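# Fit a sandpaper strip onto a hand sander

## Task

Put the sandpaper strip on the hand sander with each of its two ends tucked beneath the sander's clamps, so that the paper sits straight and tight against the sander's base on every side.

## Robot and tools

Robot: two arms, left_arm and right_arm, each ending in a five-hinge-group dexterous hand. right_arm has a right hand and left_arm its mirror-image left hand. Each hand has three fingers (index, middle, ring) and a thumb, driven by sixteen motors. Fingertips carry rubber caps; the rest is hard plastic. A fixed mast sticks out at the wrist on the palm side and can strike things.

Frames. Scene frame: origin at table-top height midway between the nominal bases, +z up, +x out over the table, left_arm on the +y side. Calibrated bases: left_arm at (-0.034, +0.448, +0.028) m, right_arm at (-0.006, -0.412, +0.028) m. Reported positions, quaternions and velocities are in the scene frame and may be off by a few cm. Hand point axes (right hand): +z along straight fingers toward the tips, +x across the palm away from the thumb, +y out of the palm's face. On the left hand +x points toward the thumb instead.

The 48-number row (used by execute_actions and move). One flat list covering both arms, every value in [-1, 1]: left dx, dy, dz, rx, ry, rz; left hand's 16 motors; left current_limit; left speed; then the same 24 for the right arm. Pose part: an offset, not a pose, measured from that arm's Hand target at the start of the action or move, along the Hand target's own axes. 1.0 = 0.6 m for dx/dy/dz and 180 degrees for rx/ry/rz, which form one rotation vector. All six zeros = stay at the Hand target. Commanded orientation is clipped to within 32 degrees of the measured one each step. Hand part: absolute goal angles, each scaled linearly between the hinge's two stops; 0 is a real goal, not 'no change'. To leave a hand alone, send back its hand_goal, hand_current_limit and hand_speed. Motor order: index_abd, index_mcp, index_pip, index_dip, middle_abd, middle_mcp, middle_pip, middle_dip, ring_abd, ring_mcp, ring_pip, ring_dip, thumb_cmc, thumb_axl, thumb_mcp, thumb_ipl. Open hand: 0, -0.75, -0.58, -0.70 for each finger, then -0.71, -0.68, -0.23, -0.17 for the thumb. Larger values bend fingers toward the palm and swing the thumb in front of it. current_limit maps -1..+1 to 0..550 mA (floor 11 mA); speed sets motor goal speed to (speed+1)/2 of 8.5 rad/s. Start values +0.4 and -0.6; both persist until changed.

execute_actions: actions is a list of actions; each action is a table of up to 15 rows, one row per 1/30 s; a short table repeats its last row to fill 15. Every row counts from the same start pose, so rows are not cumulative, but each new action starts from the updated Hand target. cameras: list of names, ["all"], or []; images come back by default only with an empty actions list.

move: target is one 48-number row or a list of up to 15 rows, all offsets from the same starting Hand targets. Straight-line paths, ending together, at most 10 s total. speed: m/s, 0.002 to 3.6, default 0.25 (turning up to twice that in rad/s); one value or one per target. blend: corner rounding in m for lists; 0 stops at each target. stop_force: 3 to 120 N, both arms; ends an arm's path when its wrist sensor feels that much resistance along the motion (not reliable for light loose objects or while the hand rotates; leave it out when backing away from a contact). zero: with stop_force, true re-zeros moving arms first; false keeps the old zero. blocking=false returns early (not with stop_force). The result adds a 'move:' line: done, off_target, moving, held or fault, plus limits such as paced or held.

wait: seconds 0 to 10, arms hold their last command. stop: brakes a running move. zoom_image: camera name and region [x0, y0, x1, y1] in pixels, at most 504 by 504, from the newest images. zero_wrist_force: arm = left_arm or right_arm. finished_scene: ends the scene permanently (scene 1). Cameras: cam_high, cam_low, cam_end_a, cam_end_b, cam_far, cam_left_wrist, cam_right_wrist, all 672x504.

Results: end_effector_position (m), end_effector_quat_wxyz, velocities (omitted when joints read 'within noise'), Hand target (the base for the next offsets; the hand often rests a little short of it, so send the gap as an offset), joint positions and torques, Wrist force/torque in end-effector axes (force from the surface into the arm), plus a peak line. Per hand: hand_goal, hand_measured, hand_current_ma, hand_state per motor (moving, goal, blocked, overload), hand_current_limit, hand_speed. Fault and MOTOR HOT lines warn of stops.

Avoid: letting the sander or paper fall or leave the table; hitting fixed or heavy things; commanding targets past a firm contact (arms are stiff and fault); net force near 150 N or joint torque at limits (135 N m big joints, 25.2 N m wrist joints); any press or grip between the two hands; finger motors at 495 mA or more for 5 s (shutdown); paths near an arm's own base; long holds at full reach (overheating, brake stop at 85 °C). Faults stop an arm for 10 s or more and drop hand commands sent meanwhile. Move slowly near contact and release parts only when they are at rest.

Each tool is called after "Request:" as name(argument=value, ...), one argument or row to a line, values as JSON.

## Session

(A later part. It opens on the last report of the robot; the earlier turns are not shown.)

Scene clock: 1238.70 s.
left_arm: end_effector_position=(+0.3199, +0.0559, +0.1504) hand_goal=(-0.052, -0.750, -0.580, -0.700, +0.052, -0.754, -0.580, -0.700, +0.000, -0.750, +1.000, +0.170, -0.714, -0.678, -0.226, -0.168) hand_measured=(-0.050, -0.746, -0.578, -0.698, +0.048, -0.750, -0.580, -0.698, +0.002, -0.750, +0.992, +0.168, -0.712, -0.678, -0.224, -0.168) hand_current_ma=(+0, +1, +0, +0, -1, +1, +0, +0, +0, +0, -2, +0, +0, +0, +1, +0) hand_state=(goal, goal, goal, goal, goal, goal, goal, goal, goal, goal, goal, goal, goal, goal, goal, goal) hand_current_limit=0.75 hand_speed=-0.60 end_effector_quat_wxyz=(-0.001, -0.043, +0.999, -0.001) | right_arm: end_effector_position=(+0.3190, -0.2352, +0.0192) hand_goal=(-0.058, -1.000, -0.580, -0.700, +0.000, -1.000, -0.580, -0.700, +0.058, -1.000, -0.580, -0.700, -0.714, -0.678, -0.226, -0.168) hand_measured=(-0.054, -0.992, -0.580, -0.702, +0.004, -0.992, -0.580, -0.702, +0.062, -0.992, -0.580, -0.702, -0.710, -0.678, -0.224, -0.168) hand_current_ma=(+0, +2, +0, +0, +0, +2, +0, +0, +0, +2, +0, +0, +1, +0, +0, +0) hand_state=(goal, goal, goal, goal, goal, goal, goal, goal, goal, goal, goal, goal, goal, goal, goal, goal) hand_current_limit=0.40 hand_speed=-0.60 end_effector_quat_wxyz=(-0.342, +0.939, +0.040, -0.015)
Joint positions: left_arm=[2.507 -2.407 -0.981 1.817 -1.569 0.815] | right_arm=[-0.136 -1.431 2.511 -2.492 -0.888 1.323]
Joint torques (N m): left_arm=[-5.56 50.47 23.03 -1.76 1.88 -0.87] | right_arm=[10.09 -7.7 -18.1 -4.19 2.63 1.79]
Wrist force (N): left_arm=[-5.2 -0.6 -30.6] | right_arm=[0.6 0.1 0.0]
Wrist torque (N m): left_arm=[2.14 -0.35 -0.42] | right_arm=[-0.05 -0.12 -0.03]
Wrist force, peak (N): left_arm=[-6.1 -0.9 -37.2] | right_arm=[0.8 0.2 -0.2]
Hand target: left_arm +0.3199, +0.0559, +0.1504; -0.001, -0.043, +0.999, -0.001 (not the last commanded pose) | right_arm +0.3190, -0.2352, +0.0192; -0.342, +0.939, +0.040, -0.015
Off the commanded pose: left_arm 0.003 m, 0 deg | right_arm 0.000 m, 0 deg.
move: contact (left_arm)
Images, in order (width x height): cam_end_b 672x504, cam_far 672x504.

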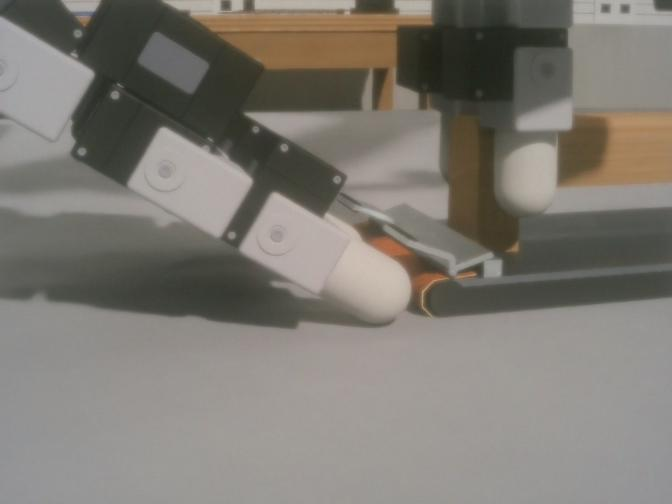

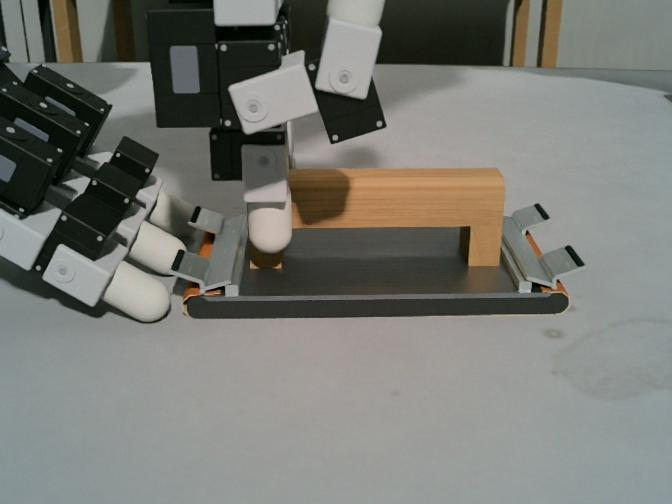

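Request:
move(
  target=[0,0,0,0,0,0, -0.052,-0.75,-0.58,-0.70, 0.052,-0.754,-0.58,-0.70, 0,-0.75,1.0,0.17, -0.714,-0.678,-0.226,-0.168, 0.75,-0.6, 0,-0.01154,0.00969,0,0,0, -0.058,-1.0,-0.58,-0.70, 0,-1.0,-0.58,-0.70, 0.058,-1.0,-0.58,-0.70, -0.714,-0.678,-0.226,-0.168, 0.4,-0.6],
  speed=0.01,
  stop_force=24,
  cameras=["cam_far","cam_end_b"],
)

Request:
zoom_image(
  camera="cam_far",
  region=[130, 200, 270, 340],
)

Request:
zoom_image(
  camera="cam_end_b",
  region=[340, 160, 510, 330],
)

Scene clock: 1245.40 s.
left_arm: end_effector_position=(+0.3199, +0.0559, +0.1504) hand_goal=(-0.052, -0.750, -0.580, -0.700, +0.052, -0.754, -0.580, -0.700, +0.000, -0.750, +1.000, +0.170, -0.714, -0.678, -0.226, -0.168) hand_measured=(-0.050, -0.746, -0.578, -0.698, +0.048, -0.750, -0.580, -0.698, +0.002, -0.750, +0.992, +0.168, -0.712, -0.678, -0.224, -0.168) hand_current_ma=(+0, +1, +0, +0, -1, +1, +0, +0, +0, +0, -2, +0, +0, +0, +1, +0) hand_state=(goal, goal, goal, goal, goal, goal, goal, goal, goal, goal, goal, goal, goal, goal, goal, goal) hand_current_limit=0.75 hand_speed=-0.60 end_effector_quat_wxyz=(-0.001, -0.043, +0.999, -0.001) | right_arm: end_effector_position=(+0.3182, -0.2262, +0.0192) hand_goal=(-0.058, -1.000, -0.580, -0.700, +0.000, -1.000, -0.580, -0.700, +0.058, -1.000, -0.580, -0.700, -0.714, -0.678, -0.226, -0.168) hand_measured=(-0.054, -0.992, -0.580, -0.702, +0.002, -0.988, -0.576, -0.698, +0.060, -0.988, -0.578, -0.700, -0.710, -0.678, -0.224, -0.168) hand_current_ma=(+0, +2, +0, +0, +0, +5, +0, +0, +0, +5, +0, +0, +1, +0, +0, +0) hand_state=(goal, goal, goal, goal, goal, goal, goal, goal, goal, goal, goal, goal, goal, goal, goal, goal) hand_current_limit=0.40 hand_speed=-0.60 end_effector_quat_wxyz=(-0.342, +0.939, +0.040, -0.015)
Joint positions: left_arm=[2.507 -2.407 -0.981 1.817 -1.569 0.815] | right_arm=[-0.11 -1.421 2.509 -2.52 -0.884 1.356]
Joint torques (N m): left_arm=[2.78 49.17 20.69 -1.82 1.47 1.18] | right_arm=[16.7 -3.9 -12.55 -2.63 4.05 1.56]
Wrist force (N): left_arm=[-5.3 -0.9 -31.5] | right_arm=[0.6 5.6 -19.2]
Wrist torque (N m): left_arm=[2.10 -0.32 -0.42] | right_arm=[1.49 0.43 0.17]
Wrist force, peak (N): left_arm=[-5.4 -0.7 -31.9] | right_arm=[0.5 5.6 -19.4]
Hand target: left_arm +0.3199, +0.0559, +0.1504; -0.001, -0.043, +0.999, -0.001 | right_arm +0.3182, -0.2262, +0.0192; -0.342, +0.939, +0.040, -0.015
Off the commanded pose: left_arm 0.000 m, 0 deg | right_arm 0.000 m, 0 deg.
move: done
Images, in order (width x height): cam_end_b 672x504, cam_far 672x504.

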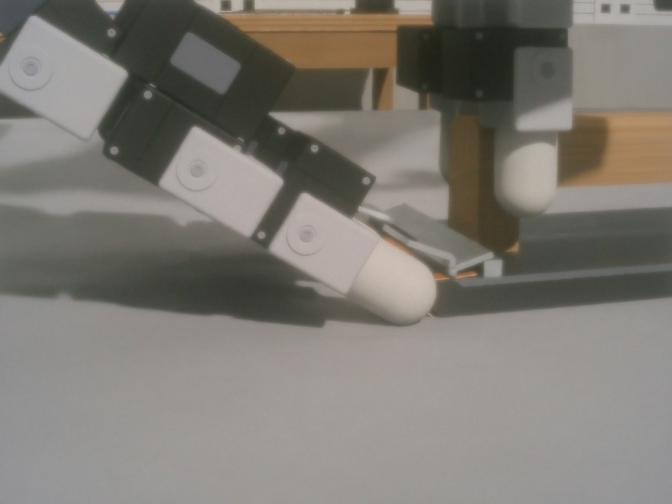

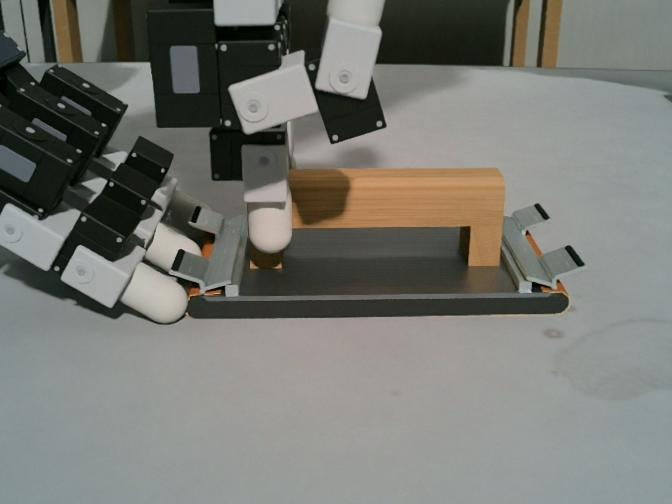

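Scaled by 3.600 from the camera's 672x504 image, which has a finer 960x720 frame.

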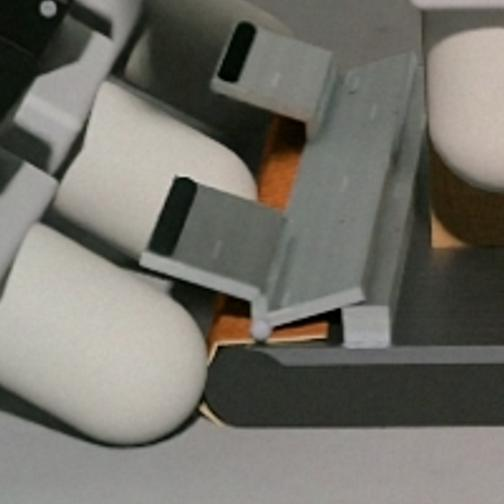

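Scaled by 2.965 from the camera's 672x504 image, which has a finer 960x720 frame.

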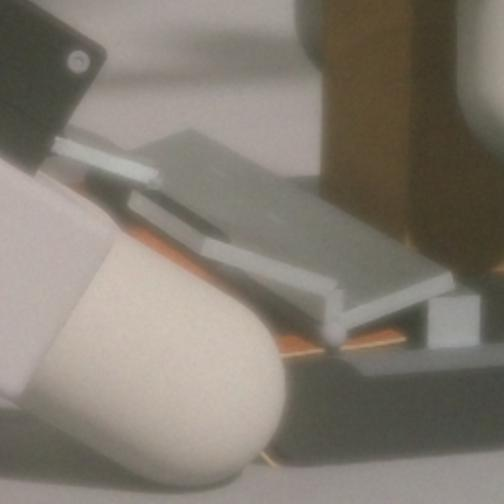

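Request:
move(
  target=[
    [0,0,0,0,0,0, -0.052,-0.75,-0.58,-0.70, 0.052,-0.754,-0.58,-0.70, 0,-0.75,1.0,0.17, -0.714,-0.678,-0.226,-0.168, 0.75,-0.6, 0,-0.00524,-0.00235,0,0,0, -0.058,-1.0,-0.58,-0.70, 0,-1.0,-0.58,-0.70, 0.058,-1.0,-0.58,-0.70, -0.714,-0.678,-0.226,-0.168, 0.4,-0.6],
    [0,0,0,0,0,0, -0.052,-0.75,-0.58,-0.70, 0.052,-0.754,-0.58,-0.70, 0,-0.75,1.0,0.17, -0.714,-0.678,-0.226,-0.168, 0.75,-0.6, 0,0.02029,-0.02379,0,0,0, -0.058,-1.0,-0.58,-0.70, 0,-1.0,-0.58,-0.70, 0.058,-1.0,-0.58,-0.70, -0.714,-0.678,-0.226,-0.168, 0.4,-0.6],
  ],
  speed=[0.01, 0.03],
  cameras=["cam_far","cam_end_b","cam_end_a"],
)

Request:
zoom_image(
  camera="cam_far",
  region=[130, 200, 270, 340],
)

Request:
zoom_image(
  camera="cam_end_b",
  region=[340, 160, 510, 330],
)

Request:
zoom_image(
  camera="cam_end_a",
  region=[370, 150, 530, 290],
)

Scene clock: 1257.40 s.
left_arm: end_effector_position=(+0.3199, +0.0559, +0.1504) hand_goal=(-0.052, -0.750, -0.580, -0.700, +0.052, -0.754, -0.580, -0.700, +0.000, -0.750, +1.000, +0.170, -0.714, -0.678, -0.226, -0.168) hand_measured=(-0.050, -0.746, -0.578, -0.698, +0.048, -0.750, -0.580, -0.698, +0.002, -0.750, +0.992, +0.168, -0.712, -0.678, -0.224, -0.168) hand_current_ma=(+0, +1, +0, +0, -1, +1, +0, +0, +0, +0, -2, +0, +0, +0, +1, +0) hand_state=(goal, goal, goal, goal, goal, goal, goal, goal, goal, goal, goal, goal, goal, goal, goal, goal) hand_current_limit=0.75 hand_speed=-0.60 end_effector_quat_wxyz=(-0.001, -0.043, +0.999, -0.001) | right_arm: end_effector_position=(+0.3198, -0.2446, +0.0223) hand_goal=(-0.058, -1.000, -0.580, -0.700, +0.000, -1.000, -0.580, -0.700, +0.058, -1.000, -0.580, -0.700, -0.714, -0.678, -0.226, -0.168) hand_measured=(-0.054, -0.992, -0.580, -0.702, +0.002, -0.978, -0.574, -0.698, +0.060, -0.976, -0.572, -0.698, -0.710, -0.678, -0.224, -0.168) hand_current_ma=(+0, +2, +0, +0, +0, +14, +2, +0, +0, +16, +2, +0, +1, +0, +0, +0) hand_state=(goal, goal, goal, goal, goal, blocked, goal, goal, goal, blocked, goal, goal, goal, goal, goal, goal) hand_current_limit=0.40 hand_speed=-0.60 end_effector_quat_wxyz=(-0.342, +0.939, +0.040, -0.015)
Joint positions: left_arm=[2.507 -2.407 -0.981 1.817 -1.569 0.815] | right_arm=[-0.163 -1.452 2.51 -2.448 -0.893 1.289]
Joint torques (N m): left_arm=[7.51 49.13 19.54 -1.86 1.77 1.77] | right_arm=[-8.94 -27.88 -3.67 -1.18 -0.41 -1.75]
Wrist force (N): left_arm=[-5.3 -1.1 -31.4] | right_arm=[0.2 0.1 0.2]
Wrist torque (N m): left_arm=[2.14 -0.36 -0.41] | right_arm=[-0.08 -0.08 0.06]
Wrist force, peak (N): left_arm=[-5.3 -1.2 -31.8] | right_arm=[0.6 7.1 -19.7]
Hand target: left_arm +0.3199, +0.0559, +0.1504; -0.001, -0.043, +0.999, -0.001 | right_arm +0.3198, -0.2447, +0.0223; -0.342, +0.939, +0.040, -0.015
Off the commanded pose: left_arm 0.000 m, 0 deg | right_arm 0.000 m, 0 deg.
move: done
Images, in order (width x height): cam_end_a 672x504, cam_end_b 672x504, cam_far 672x504.

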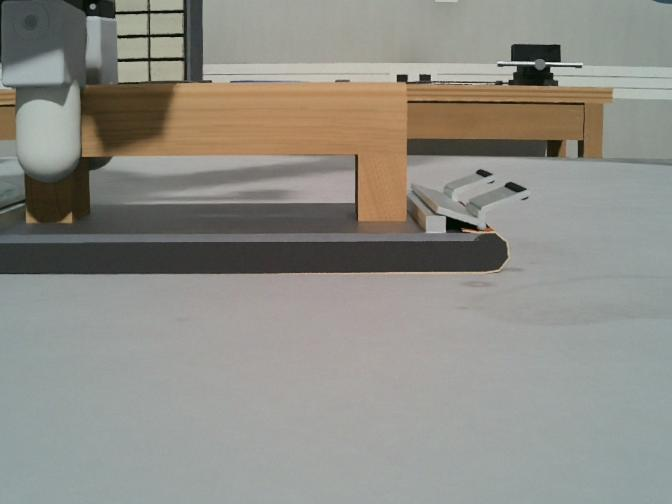

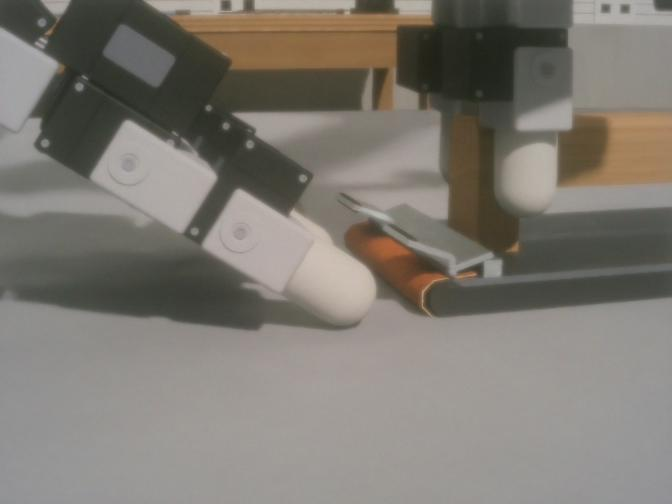

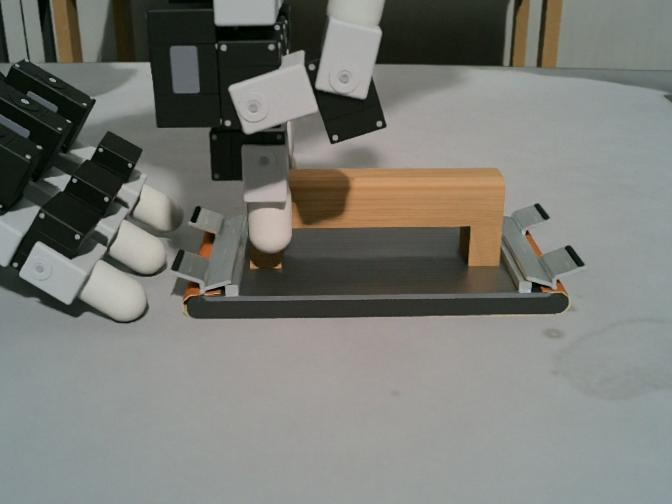

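Scaled by 3.600 from the camera's 672x504 image, which has a finer 960x720 frame.

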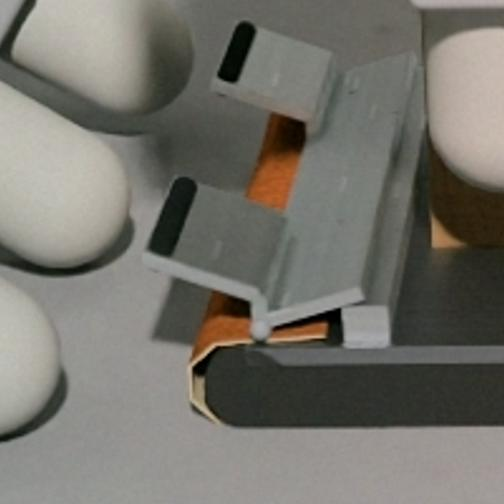

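Scaled by 2.965 from the camera's 672x504 image, which has a finer 960x720 frame.

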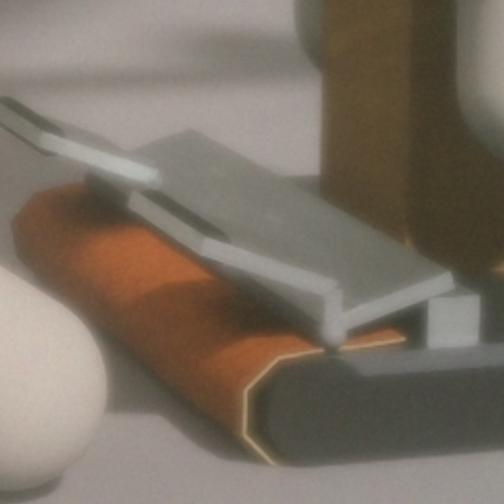

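Scaled by 3.150 from the camera's 672x504 image, which has a finer 960x720 frame.

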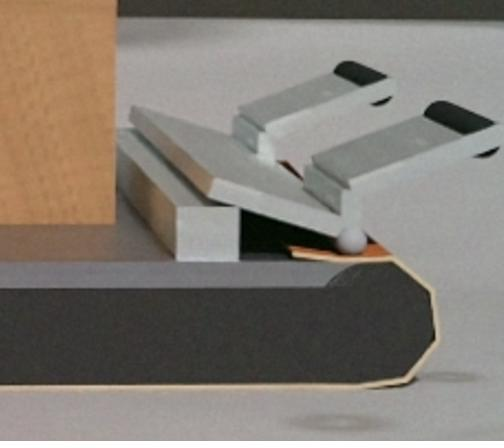

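Request:
move(
  target=[
    [0,0,0,0,0,0, -0.052,-0.75,-0.58,-0.70, 0.052,-0.754,-0.58,-0.70, 0,-0.75,1.0,0.17, -0.714,-0.678,-0.226,-0.168, 0.75,-0.6, 0,-0.02026,0.02375,0,0,0, -0.058,-1.0,-0.58,-0.70, 0,-1.0,-0.58,-0.70, 0.058,-1.0,-0.58,-0.70, -0.714,-0.678,-0.226,-0.168, 0.4,-0.6],
    [0,0,0,0,0,0, -0.052,-0.75,-0.58,-0.70, 0.052,-0.754,-0.58,-0.70, 0,-0.75,1.0,0.17, -0.714,-0.678,-0.226,-0.168, 0.75,-0.6, 0,-0.02648,0.02115,0,0,0, -0.058,-1.0,-0.58,-0.70, 0,-1.0,-0.58,-0.70, 0.058,-1.0,-0.58,-0.70, -0.714,-0.678,-0.226,-0.168, 0.4,-0.6],
    [0,0,0,0,0,0, -0.052,-0.75,-0.58,-0.70, 0.052,-0.754,-0.58,-0.70, 0,-0.75,1.0,0.17, -0.714,-0.678,-0.226,-0.168, 0.75,-0.6, 0,-0.03318,0.02002,0,0,0, -0.058,-1.0,-0.58,-0.70, 0,-1.0,-0.58,-0.70, 0.058,-1.0,-0.58,-0.70, -0.714,-0.678,-0.226,-0.168, 0.4,-0.6],
  ],
  speed=[0.02, 0.01, 0.01],
  blend=[0.001, 0.001, 0],
  stop_force=32,
  cameras=["cam_far","cam_end_b"],
)

Request:
zoom_image(
  camera="cam_far",
  region=[130, 200, 270, 340],
)

Request:
zoom_image(
  camera="cam_end_b",
  region=[340, 160, 510, 330],
)

Scene clock: 1281.83 s.
left_arm: end_effector_position=(+0.3199, +0.0559, +0.1504) hand_goal=(-0.052, -0.750, -0.580, -0.700, +0.052, -0.754, -0.580, -0.700, +0.000, -0.750, +1.000, +0.170, -0.714, -0.678, -0.226, -0.168) hand_measured=(-0.050, -0.746, -0.578, -0.698, +0.048, -0.750, -0.580, -0.698, +0.002, -0.750, +0.992, +0.168, -0.712, -0.678, -0.224, -0.168) hand_current_ma=(+0, +1, +0, +0, -1, +1, +0, +0, +0, +0, -2, +0, +0, +0, +1, +0) hand_state=(goal, goal, goal, goal, goal, goal, goal, goal, goal, goal, goal, goal, goal, goal, goal, goal) hand_current_limit=0.75 hand_speed=-0.60 end_effector_quat_wxyz=(-0.001, -0.043, +0.999, -0.001) | right_arm: end_effector_position=(+0.3178, -0.2218, +0.0259) hand_goal=(-0.058, -1.000, -0.580, -0.700, +0.000, -1.000, -0.580, -0.700, +0.058, -1.000, -0.580, -0.700, -0.714, -0.678, -0.226, -0.168) hand_measured=(-0.054, -0.992, -0.580, -0.702, +0.000, -0.954, -0.560, -0.692, +0.060, -0.958, -0.560, -0.692, -0.710, -0.678, -0.224, -0.168) hand_current_ma=(+0, +2, +0, +0, +0, +51, +11, +2, +0, +45, +10, +2, +1, +0, +0, +0) hand_state=(goal, goal, goal, goal, goal, blocked, blocked, goal, goal, blocked, goal, goal, goal, goal, goal, goal) hand_current_limit=0.40 hand_speed=-0.60 end_effector_quat_wxyz=(-0.342, +0.939, +0.040, -0.015)
Joint positions: left_arm=[2.507 -2.407 -0.981 1.817 -1.569 0.815] | right_arm=[-0.097 -1.439 2.503 -2.506 -0.882 1.373]
Joint torques (N m): left_arm=[6.76 47.78 20.24 -1.68 1.69 1.82] | right_arm=[14.64 -26.35 -17.85 -0.3 4.09 1.8]
Wrist force (N): left_arm=[-5.2 -1.1 -31.3] | right_arm=[0.4 5.9 -10.8]
Wrist torque (N m): left_arm=[2.07 -0.34 -0.41] | right_arm=[0.55 0.25 0.19]
Wrist force, peak (N): left_arm=[-5.3 -1.2 -32.1] | right_arm=[0.5 6.0 -11.2]
Hand target: left_arm +0.3199, +0.0559, +0.1504; -0.001, -0.043, +0.999, -0.001 | right_arm +0.3178, -0.2218, +0.0259; -0.342, +0.939, +0.040, -0.015
Off the commanded pose: left_arm 0.000 m, 0 deg | right_arm 0.000 m, 0 deg.
move: done
Images, in order (width x height): cam_end_b 672x504, cam_far 672x504.

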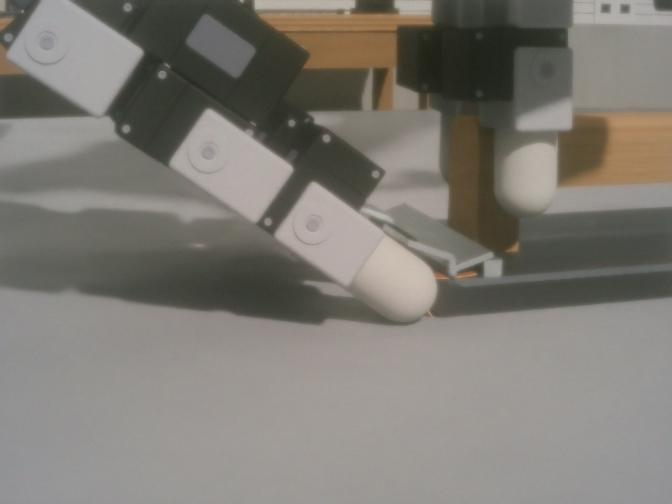

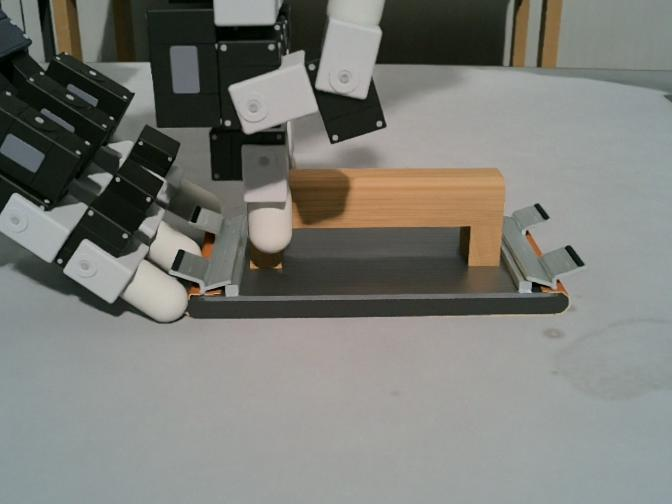

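Scaled by 3.600 from the camera's 672x504 image, which has a finer 960x720 frame.

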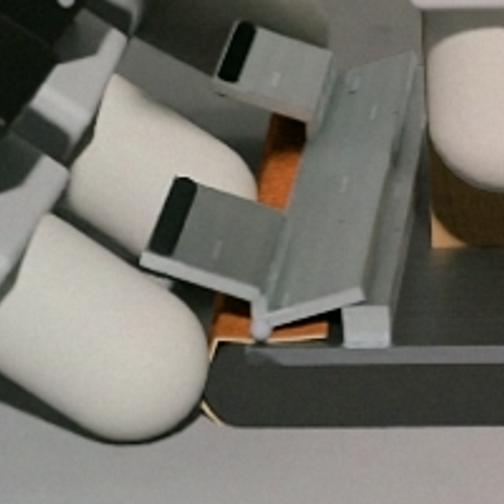

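Scaled by 2.965 from the camera's 672x504 image, which has a finer 960x720 frame.

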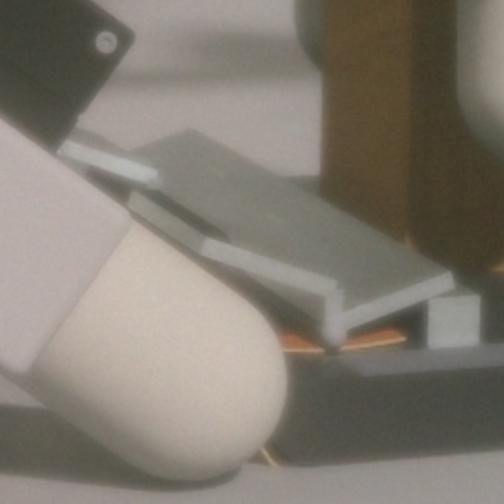

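Request:
move(
  target=[
    [0,0,-0.02,0,0,0, -0.052,-0.75,-0.58,-0.70, 0.052,-0.754,-0.58,-0.70, 0,-0.75,1.0,0.17, -0.714,-0.678,-0.226,-0.168, 0.75,-0.6, 0,0.0255,-0.0214,0,0,0, -0.058,-1.0,-0.58,-0.70, 0,-1.0,-0.58,-0.70, 0.058,-1.0,-0.58,-0.70, -0.714,-0.678,-0.226,-0.168, 0.4,-0.6],
    [0,0,-0.0667,0,0,0, -0.052,-0.75,-0.58,-0.70, 0.052,-0.754,-0.58,-0.70, 0,-0.75,1.0,0.17, -0.714,-0.678,-0.226,-0.168, 0.75,-0.6, 0,0.0766,-0.0643,0,0,0, -0.058,-1.0,-0.58,-0.70, 0,-1.0,-0.58,-0.70, 0.058,-1.0,-0.58,-0.70, -0.714,-0.678,-0.226,-0.168, 0.4,-0.6],
  ],
  speed=0.05,
  blend=0.005,
  cameras=["all"],
)

Request:
zoom_image(
  camera="cam_far",
  region=[170, 270, 230, 330],
)

Request:
zoom_image(
  camera="cam_end_b",
  region=[400, 250, 480, 330],
)

Request:
zoom_image(
  camera="cam_high",
  region=[300, 150, 400, 230],
)

Request:
zoom_image(
  camera="cam_low",
  region=[200, 200, 480, 340],
)

Scene clock: 1297.73 s.
left_arm: end_effector_position=(+0.3199, +0.0559, +0.1904) hand_goal=(-0.052, -0.750, -0.580, -0.700, +0.052, -0.754, -0.580, -0.700, +0.000, -0.750, +1.000, +0.170, -0.714, -0.678, -0.226, -0.168) hand_measured=(-0.050, -0.746, -0.578, -0.698, +0.050, -0.750, -0.580, -0.698, +0.002, -0.750, +0.992, +0.168, -0.712, -0.678, -0.224, -0.168) hand_current_ma=(+0, +1, +0, +0, +0, +1, +0, +0, +0, +0, -2, +0, +0, +0, +1, +0) hand_state=(goal, goal, goal, goal, goal, goal, goal, goal, goal, goal, goal, goal, goal, goal, goal, goal) hand_current_limit=0.75 hand_speed=-0.60 end_effector_quat_wxyz=(-0.001, -0.043, +0.999, -0.001) | right_arm: end_effector_position=(+0.3230, -0.2815, +0.0259) hand_goal=(-0.058, -1.000, -0.580, -0.700, +0.000, -1.000, -0.580, -0.700, +0.058, -1.000, -0.580, -0.700, -0.714, -0.678, -0.226, -0.168) hand_measured=(-0.054, -0.992, -0.580, -0.702, +0.002, -0.978, -0.574, -0.696, +0.060, -0.976, -0.572, -0.696, -0.710, -0.678, -0.224, -0.168) hand_current_ma=(+0, +2, +0, +0, +0, +14, +2, +0, +0, +17, +2, +0, +1, +0, +0, +0) hand_state=(goal, goal, goal, goal, goal, blocked, goal, goal, goal, blocked, goal, goal, goal, goal, goal, goal) hand_current_limit=0.40 hand_speed=-0.60 end_effector_quat_wxyz=(-0.342, +0.939, +0.040, -0.015)
Joint positions: left_arm=[2.507 -2.383 -0.919 1.731 -1.569 0.815] | right_arm=[-0.268 -1.496 2.506 -2.319 -0.916 1.158]
Joint torques (N m): left_arm=[9.74 66.82 29.08 -4.14 1.35 1.41] | right_arm=[-10.66 -25.72 -18.11 -0.75 -0.56 -1.84]
Wrist force (N): left_arm=[-1.7 -1.2 -3.8] | right_arm=[0.5 0.1 0.4]
Wrist torque (N m): left_arm=[-0.01 0.35 -0.10] | right_arm=[-0.10 -0.13 0.10]
Wrist force, peak (N): left_arm=[-5.3 -1.1 -31.7] | right_arm=[0.6 5.9 -11.6]
Hand target: left_arm +0.3199, +0.0559, +0.1904; -0.001, -0.043, +0.999, -0.001 | right_arm +0.3230, -0.2816, +0.0259; -0.342, +0.939, +0.040, -0.015
Off the commanded pose: left_arm 0.000 m, 0 deg | right_arm 0.000 m, 0 deg.
move: done

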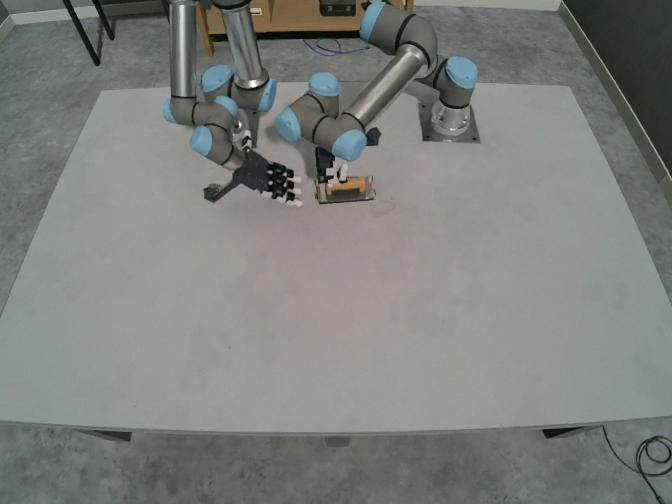

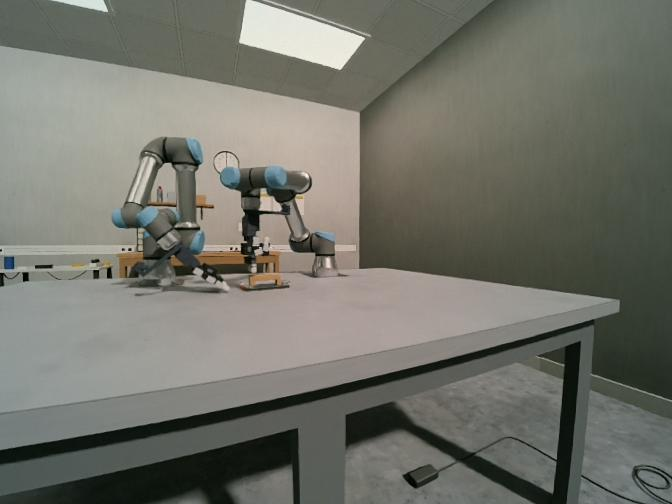

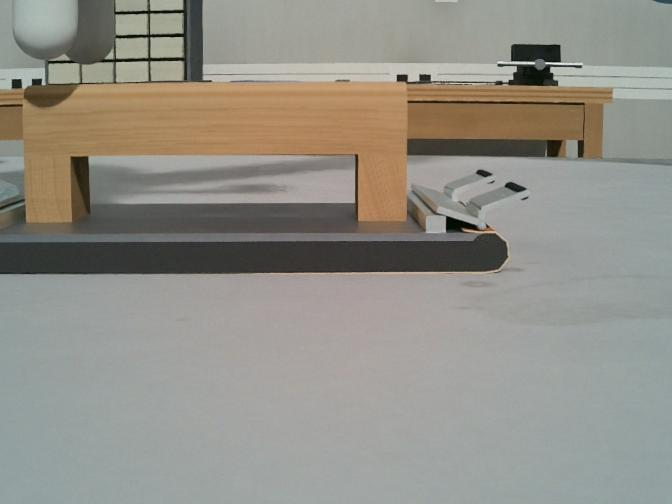

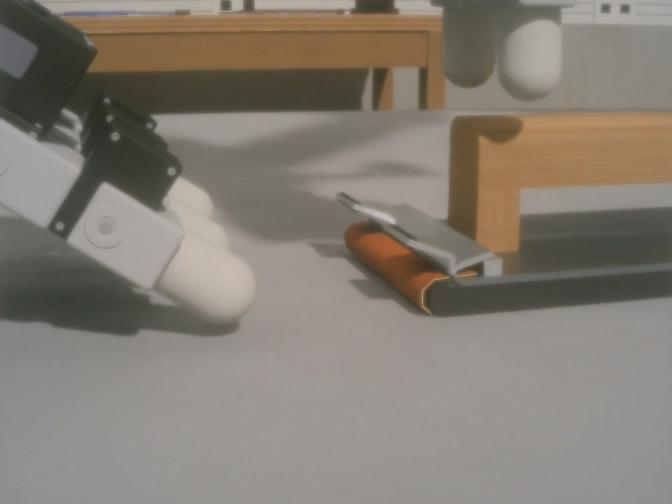

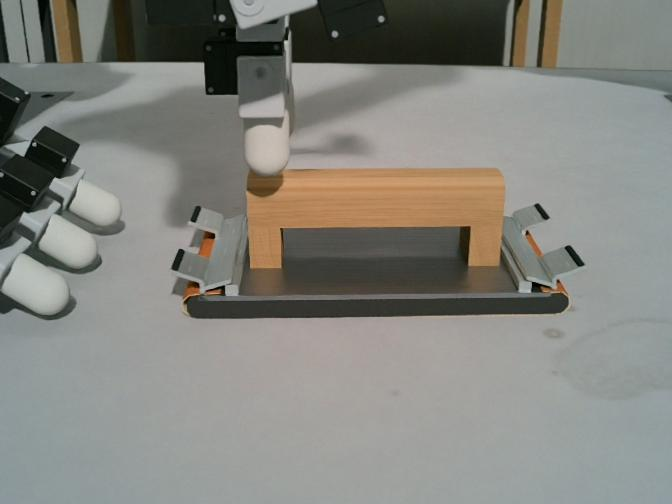

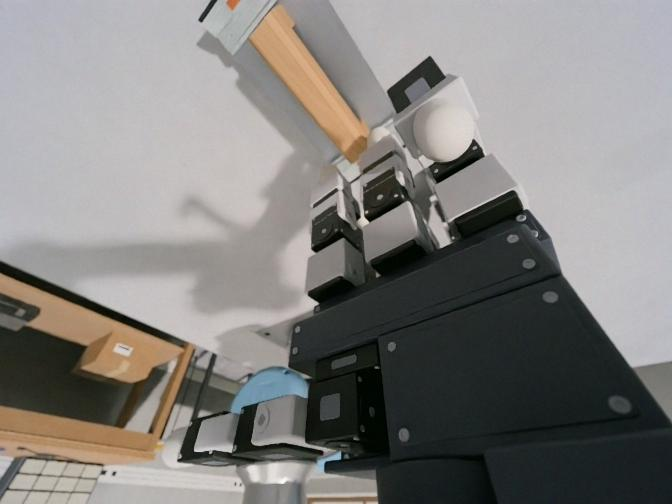

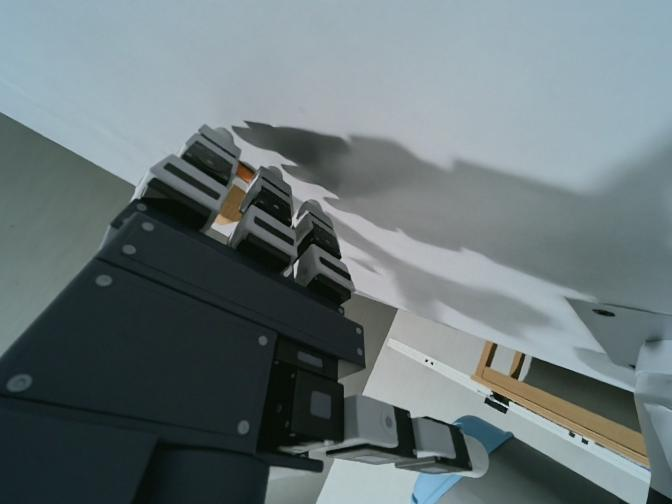

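Scaled by 8.400 from the camera's 672x504 image, which has a finer 960x720 frame.

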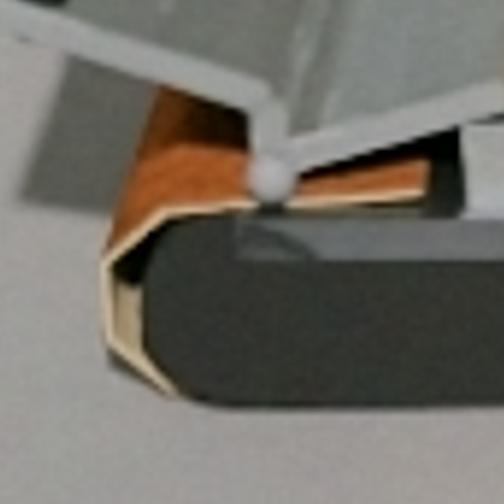

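Scaled by 6.300 from the camera's 672x504 image, which has a finer 960x720 frame.

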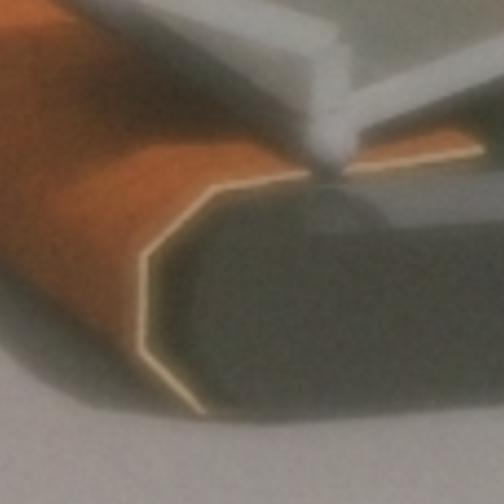

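Scaled by 5.040 from the camera's 672x504 image, which has a finer 960x720 frame.

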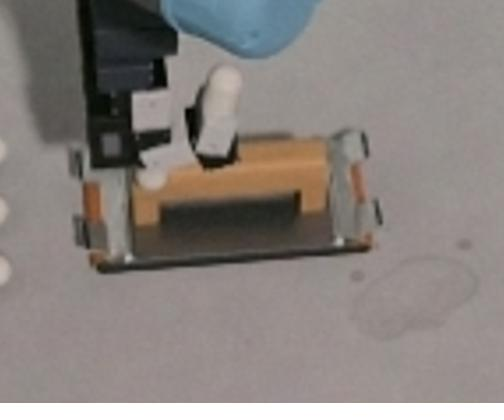

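Scaled by 1.800 from the camera's 672x504 image, which has a finer 960x720 frame.

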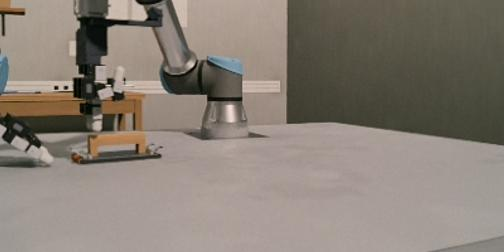

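Request:
move(
  target=[
    [0.0385,0.241,-0.0167,0,0,0, 0,-0.75,1.0,0.17, 0,-0.754,1.0,0.17, 0,-0.75,1.0,0.17, -0.714,-0.678,-0.226,-0.168, 0.75,-0.6, 0,0,0,0,0,0, -0.058,-1.0,-0.58,-0.70, 0,-1.0,-0.58,-0.70, 0.058,-1.0,-0.58,-0.70, -0.714,-0.678,-0.226,-0.168, 0.4,-0.6],
    [0.0385,0.241,0.1590,0,0,0, 0,-0.75,1.0,0.17, 0,-0.754,1.0,0.17, 0,-0.75,1.0,0.17, -0.714,-0.678,-0.226,-0.168, 0.75,-0.6, 0,0,0,0,0,0, -0.058,-1.0,-0.58,-0.70, 0,-1.0,-0.58,-0.70, 0.058,-1.0,-0.58,-0.70, -0.714,-0.678,-0.226,-0.168, 0.4,-0.6],
  ],
  speed=0.09,
  cameras=["cam_far","cam_end_a","cam_high"],
)

Request:
zoom_image(
  camera="cam_far",
  region=[450, 100, 672, 330],
)

Scene clock: 1343.70 s.
left_arm: end_effector_position=(+0.2824, +0.2003, +0.1042) hand_goal=(+0.000, -0.750, +1.000, +0.170, +0.000, -0.754, +1.000, +0.170, +0.000, -0.750, +1.000, +0.170, -0.714, -0.678, -0.226, -0.168) hand_measured=(-0.002, -0.750, +0.994, +0.168, +0.002, -0.808, +0.994, +0.166, +0.002, -0.750, +0.992, +0.168, -0.712, -0.678, -0.222, -0.168) hand_current_ma=(+0, +0, -2, +0, +0, -78, -2, -1, +0, +0, -2, +0, +0, +0, +1, +0) hand_state=(goal, goal, goal, goal, goal, blocked, goal, goal, goal, goal, goal, goal, goal, goal, goal, goal) hand_current_limit=0.75 hand_speed=-0.60 end_effector_quat_wxyz=(-0.005, -0.043, +0.999, +0.004) | right_arm: end_effector_position=(+0.3230, -0.2816, +0.0259) hand_goal=(-0.058, -1.000, -0.580, -0.700, +0.000, -1.000, -0.580, -0.700, +0.058, -1.000, -0.580, -0.700, -0.714, -0.678, -0.226, -0.168) hand_measured=(-0.054, -0.992, -0.580, -0.702, +0.002, -0.978, -0.574, -0.696, +0.060, -0.976, -0.572, -0.696, -0.710, -0.678, -0.224, -0.168) hand_current_ma=(+0, +2, +0, +0, +0, +14, +2, +0, +0, +17, +2, +0, +1, +0, +0, +0) hand_state=(goal, goal, goal, goal, goal, blocked, goal, goal, goal, blocked, goal, goal, goal, goal, goal, goal) hand_current_limit=0.40 hand_speed=-0.60 end_effector_quat_wxyz=(-0.342, +0.939, +0.040, -0.015)
Joint positions: left_arm=[2.697 -2.154 -1.564 2.134 -1.573 1.004] | right_arm=[-0.269 -1.496 2.506 -2.319 -0.916 1.158]
Joint torques (N m): left_arm=[1.8 41.5 12.8 -1.71 0.36 0.5] | right_arm=[-9.69 -25.36 -19.82 -0.93 0.23 -1.99]
Wrist force (N): left_arm=[-2.2 -1.1 -12.2] | right_arm=[0.6 -0.2 0.2]
Wrist torque (N m): left_arm=[1.02 0.12 -0.16] | right_arm=[-0.12 -0.15 0.10]
Wrist force, peak (N): left_arm=[-15.7 71.6 -142.5] | right_arm=[0.9 0.3 0.5]
Hand target: left_arm +0.2824, +0.2003, +0.1042; -0.005, -0.043, +0.999, +0.004 (not the last commanded pose) | right_arm +0.3230, -0.2816, +0.0259; -0.342, +0.939, +0.040, -0.015
Off the commanded pose: left_arm 0.010 m, 1 deg | right_arm 0.000 m, 0 deg.
FORCE FAULT: contact force on the left arm reached its limit, and that arm stopped. The contact can be on any part of that arm, not only on its tool. That arm's remaining commands of this call were not run. That arm is still stopped at the end of this call. That arm stays stopped for about 10 more seconds. Until then a move that you send moves the other arm only, and its call returns only when the move has ended. Once the stop has ended, the next robot result says so. If the stop ends while you think or write, that arm runs what you send next, counted from a new Hand target: where the arm stands when the stop ends. While its stop runs, that arm, its gripper or tool too, takes no new command. Until it ends, the stop uses up actions while you think or wait. An arm that is not stopped still takes commands.
move: fault (left_arm)
Images, in order (width x height): cam_high 672x504, cam_end_a 672x504, cam_far 672x504.

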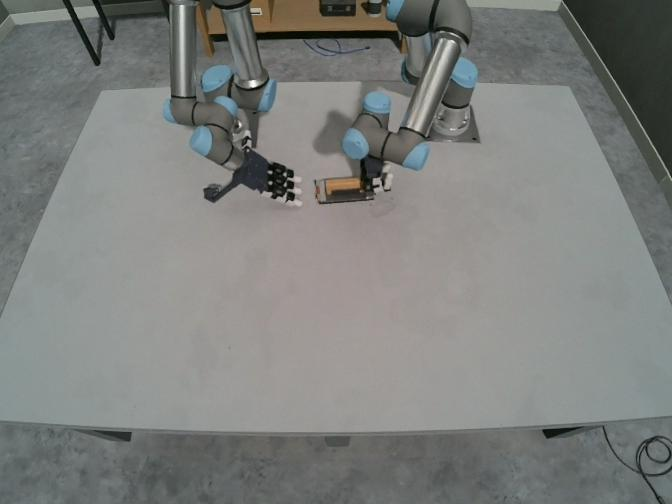

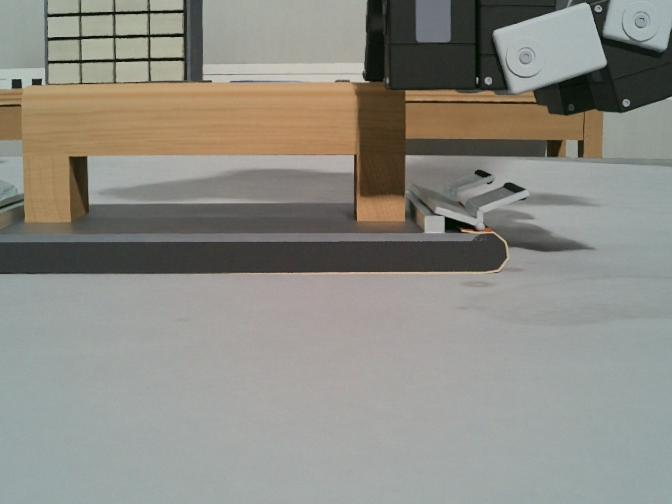

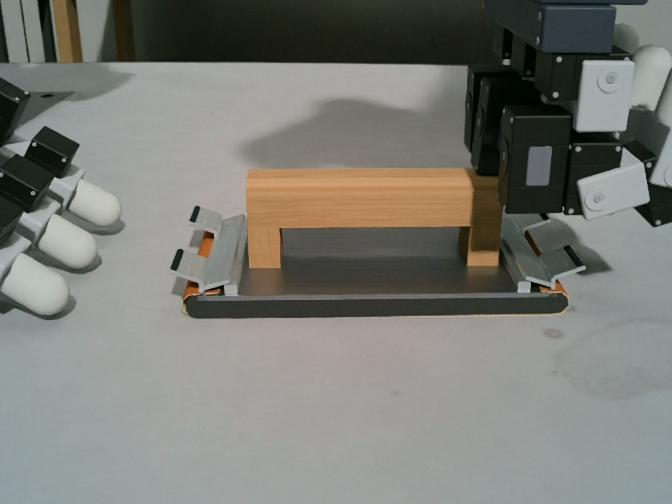

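Scaled by 2.191 from the camera's 672x504 image, which has a finer 960x720 frame.

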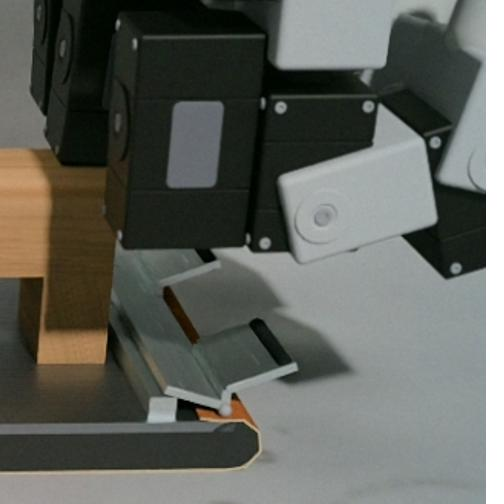

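Request:
wait(
  seconds=1,
  cameras=["cam_far"],
)

Scene clock: 1351.73 s.
left_arm: end_effector_position=(+0.2824, +0.2003, +0.1042) hand_goal=(+0.000, -0.750, +1.000, +0.170, +0.000, -0.754, +1.000, +0.170, +0.000, -0.750, +1.000, +0.170, -0.714, -0.678, -0.226, -0.168) hand_measured=(-0.002, -0.750, +0.994, +0.168, +0.002, -0.808, +0.994, +0.166, +0.002, -0.750, +0.992, +0.168, -0.712, -0.678, -0.222, -0.168) hand_current_ma=(+0, +0, -2, +0, +0, -78, -2, -1, +0, +0, -2, +0, +0, +0, +1, +0) hand_state=(goal, goal, goal, goal, goal, blocked, goal, goal, goal, goal, goal, goal, goal, goal, goal, goal) hand_current_limit=0.75 hand_speed=-0.60 end_effector_quat_wxyz=(-0.005, -0.043, +0.999, +0.004) | right_arm: end_effector_position=(+0.3230, -0.2816, +0.0259) hand_goal=(-0.058, -1.000, -0.580, -0.700, +0.000, -1.000, -0.580, -0.700, +0.058, -1.000, -0.580, -0.700, -0.714, -0.678, -0.226, -0.168) hand_measured=(-0.054, -0.992, -0.580, -0.702, +0.002, -0.978, -0.574, -0.696, +0.060, -0.976, -0.572, -0.696, -0.710, -0.678, -0.224, -0.168) hand_current_ma=(+0, +2, +0, +0, +0, +14, +2, +0, +0, +17, +2, +0, +1, +0, +0, +0) hand_state=(goal, goal, goal, goal, goal, blocked, goal, goal, goal, blocked, goal, goal, goal, goal, goal, goal) hand_current_limit=0.40 hand_speed=-0.60 end_effector_quat_wxyz=(-0.342, +0.939, +0.040, -0.015)
Joint positions: left_arm=[2.697 -2.154 -1.564 2.134 -1.573 1.004] | right_arm=[-0.269 -1.496 2.506 -2.319 -0.916 1.158]
Joint torques (N m): left_arm=[1.6 40.28 11.61 -1.98 0.32 0.46] | right_arm=[-10.05 -25.96 -18.46 -0.94 2.27 -1.81]
Wrist force (N): left_arm=[-2.4 -1.2 -12.7] | right_arm=[0.6 0.1 0.0]
Wrist torque (N m): left_arm=[1.01 0.13 -0.16] | right_arm=[-0.06 -0.14 0.11]
Wrist force, peak (N): left_arm=[-2.3 -1.5 -13.5] | right_arm=[0.9 0.1 0.3]
Hand target: left_arm +0.2824, +0.2003, +0.1042; -0.005, -0.043, +0.999, +0.004 (not the last commanded pose) | right_arm +0.3230, -0.2816, +0.0259; -0.342, +0.939, +0.040, -0.015
Off the commanded pose: left_arm 0.010 m, 1 deg | right_arm 0.000 m, 0 deg.
FORCE FAULT, CONTINUED: the left arm was still stopped when this call began, by the force fault that an earlier result reported. Since the last result the stop counts as 16 of the actions that you can send in this scene. That arm is still stopped at the end of this call. That arm stays stopped for about 2 more seconds. If the stop ends while you think or write, that arm runs what you send next, counted from a new Hand target: where the arm stands when the stop ends. While its stop runs, that arm, its gripper or tool too, takes no new command.
wait: 1.00 s; at rest from the start
Images, in order (width x height): cam_far 672x504.

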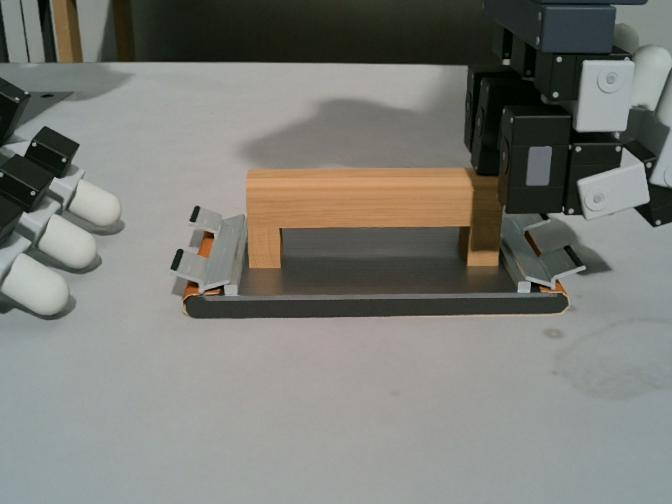

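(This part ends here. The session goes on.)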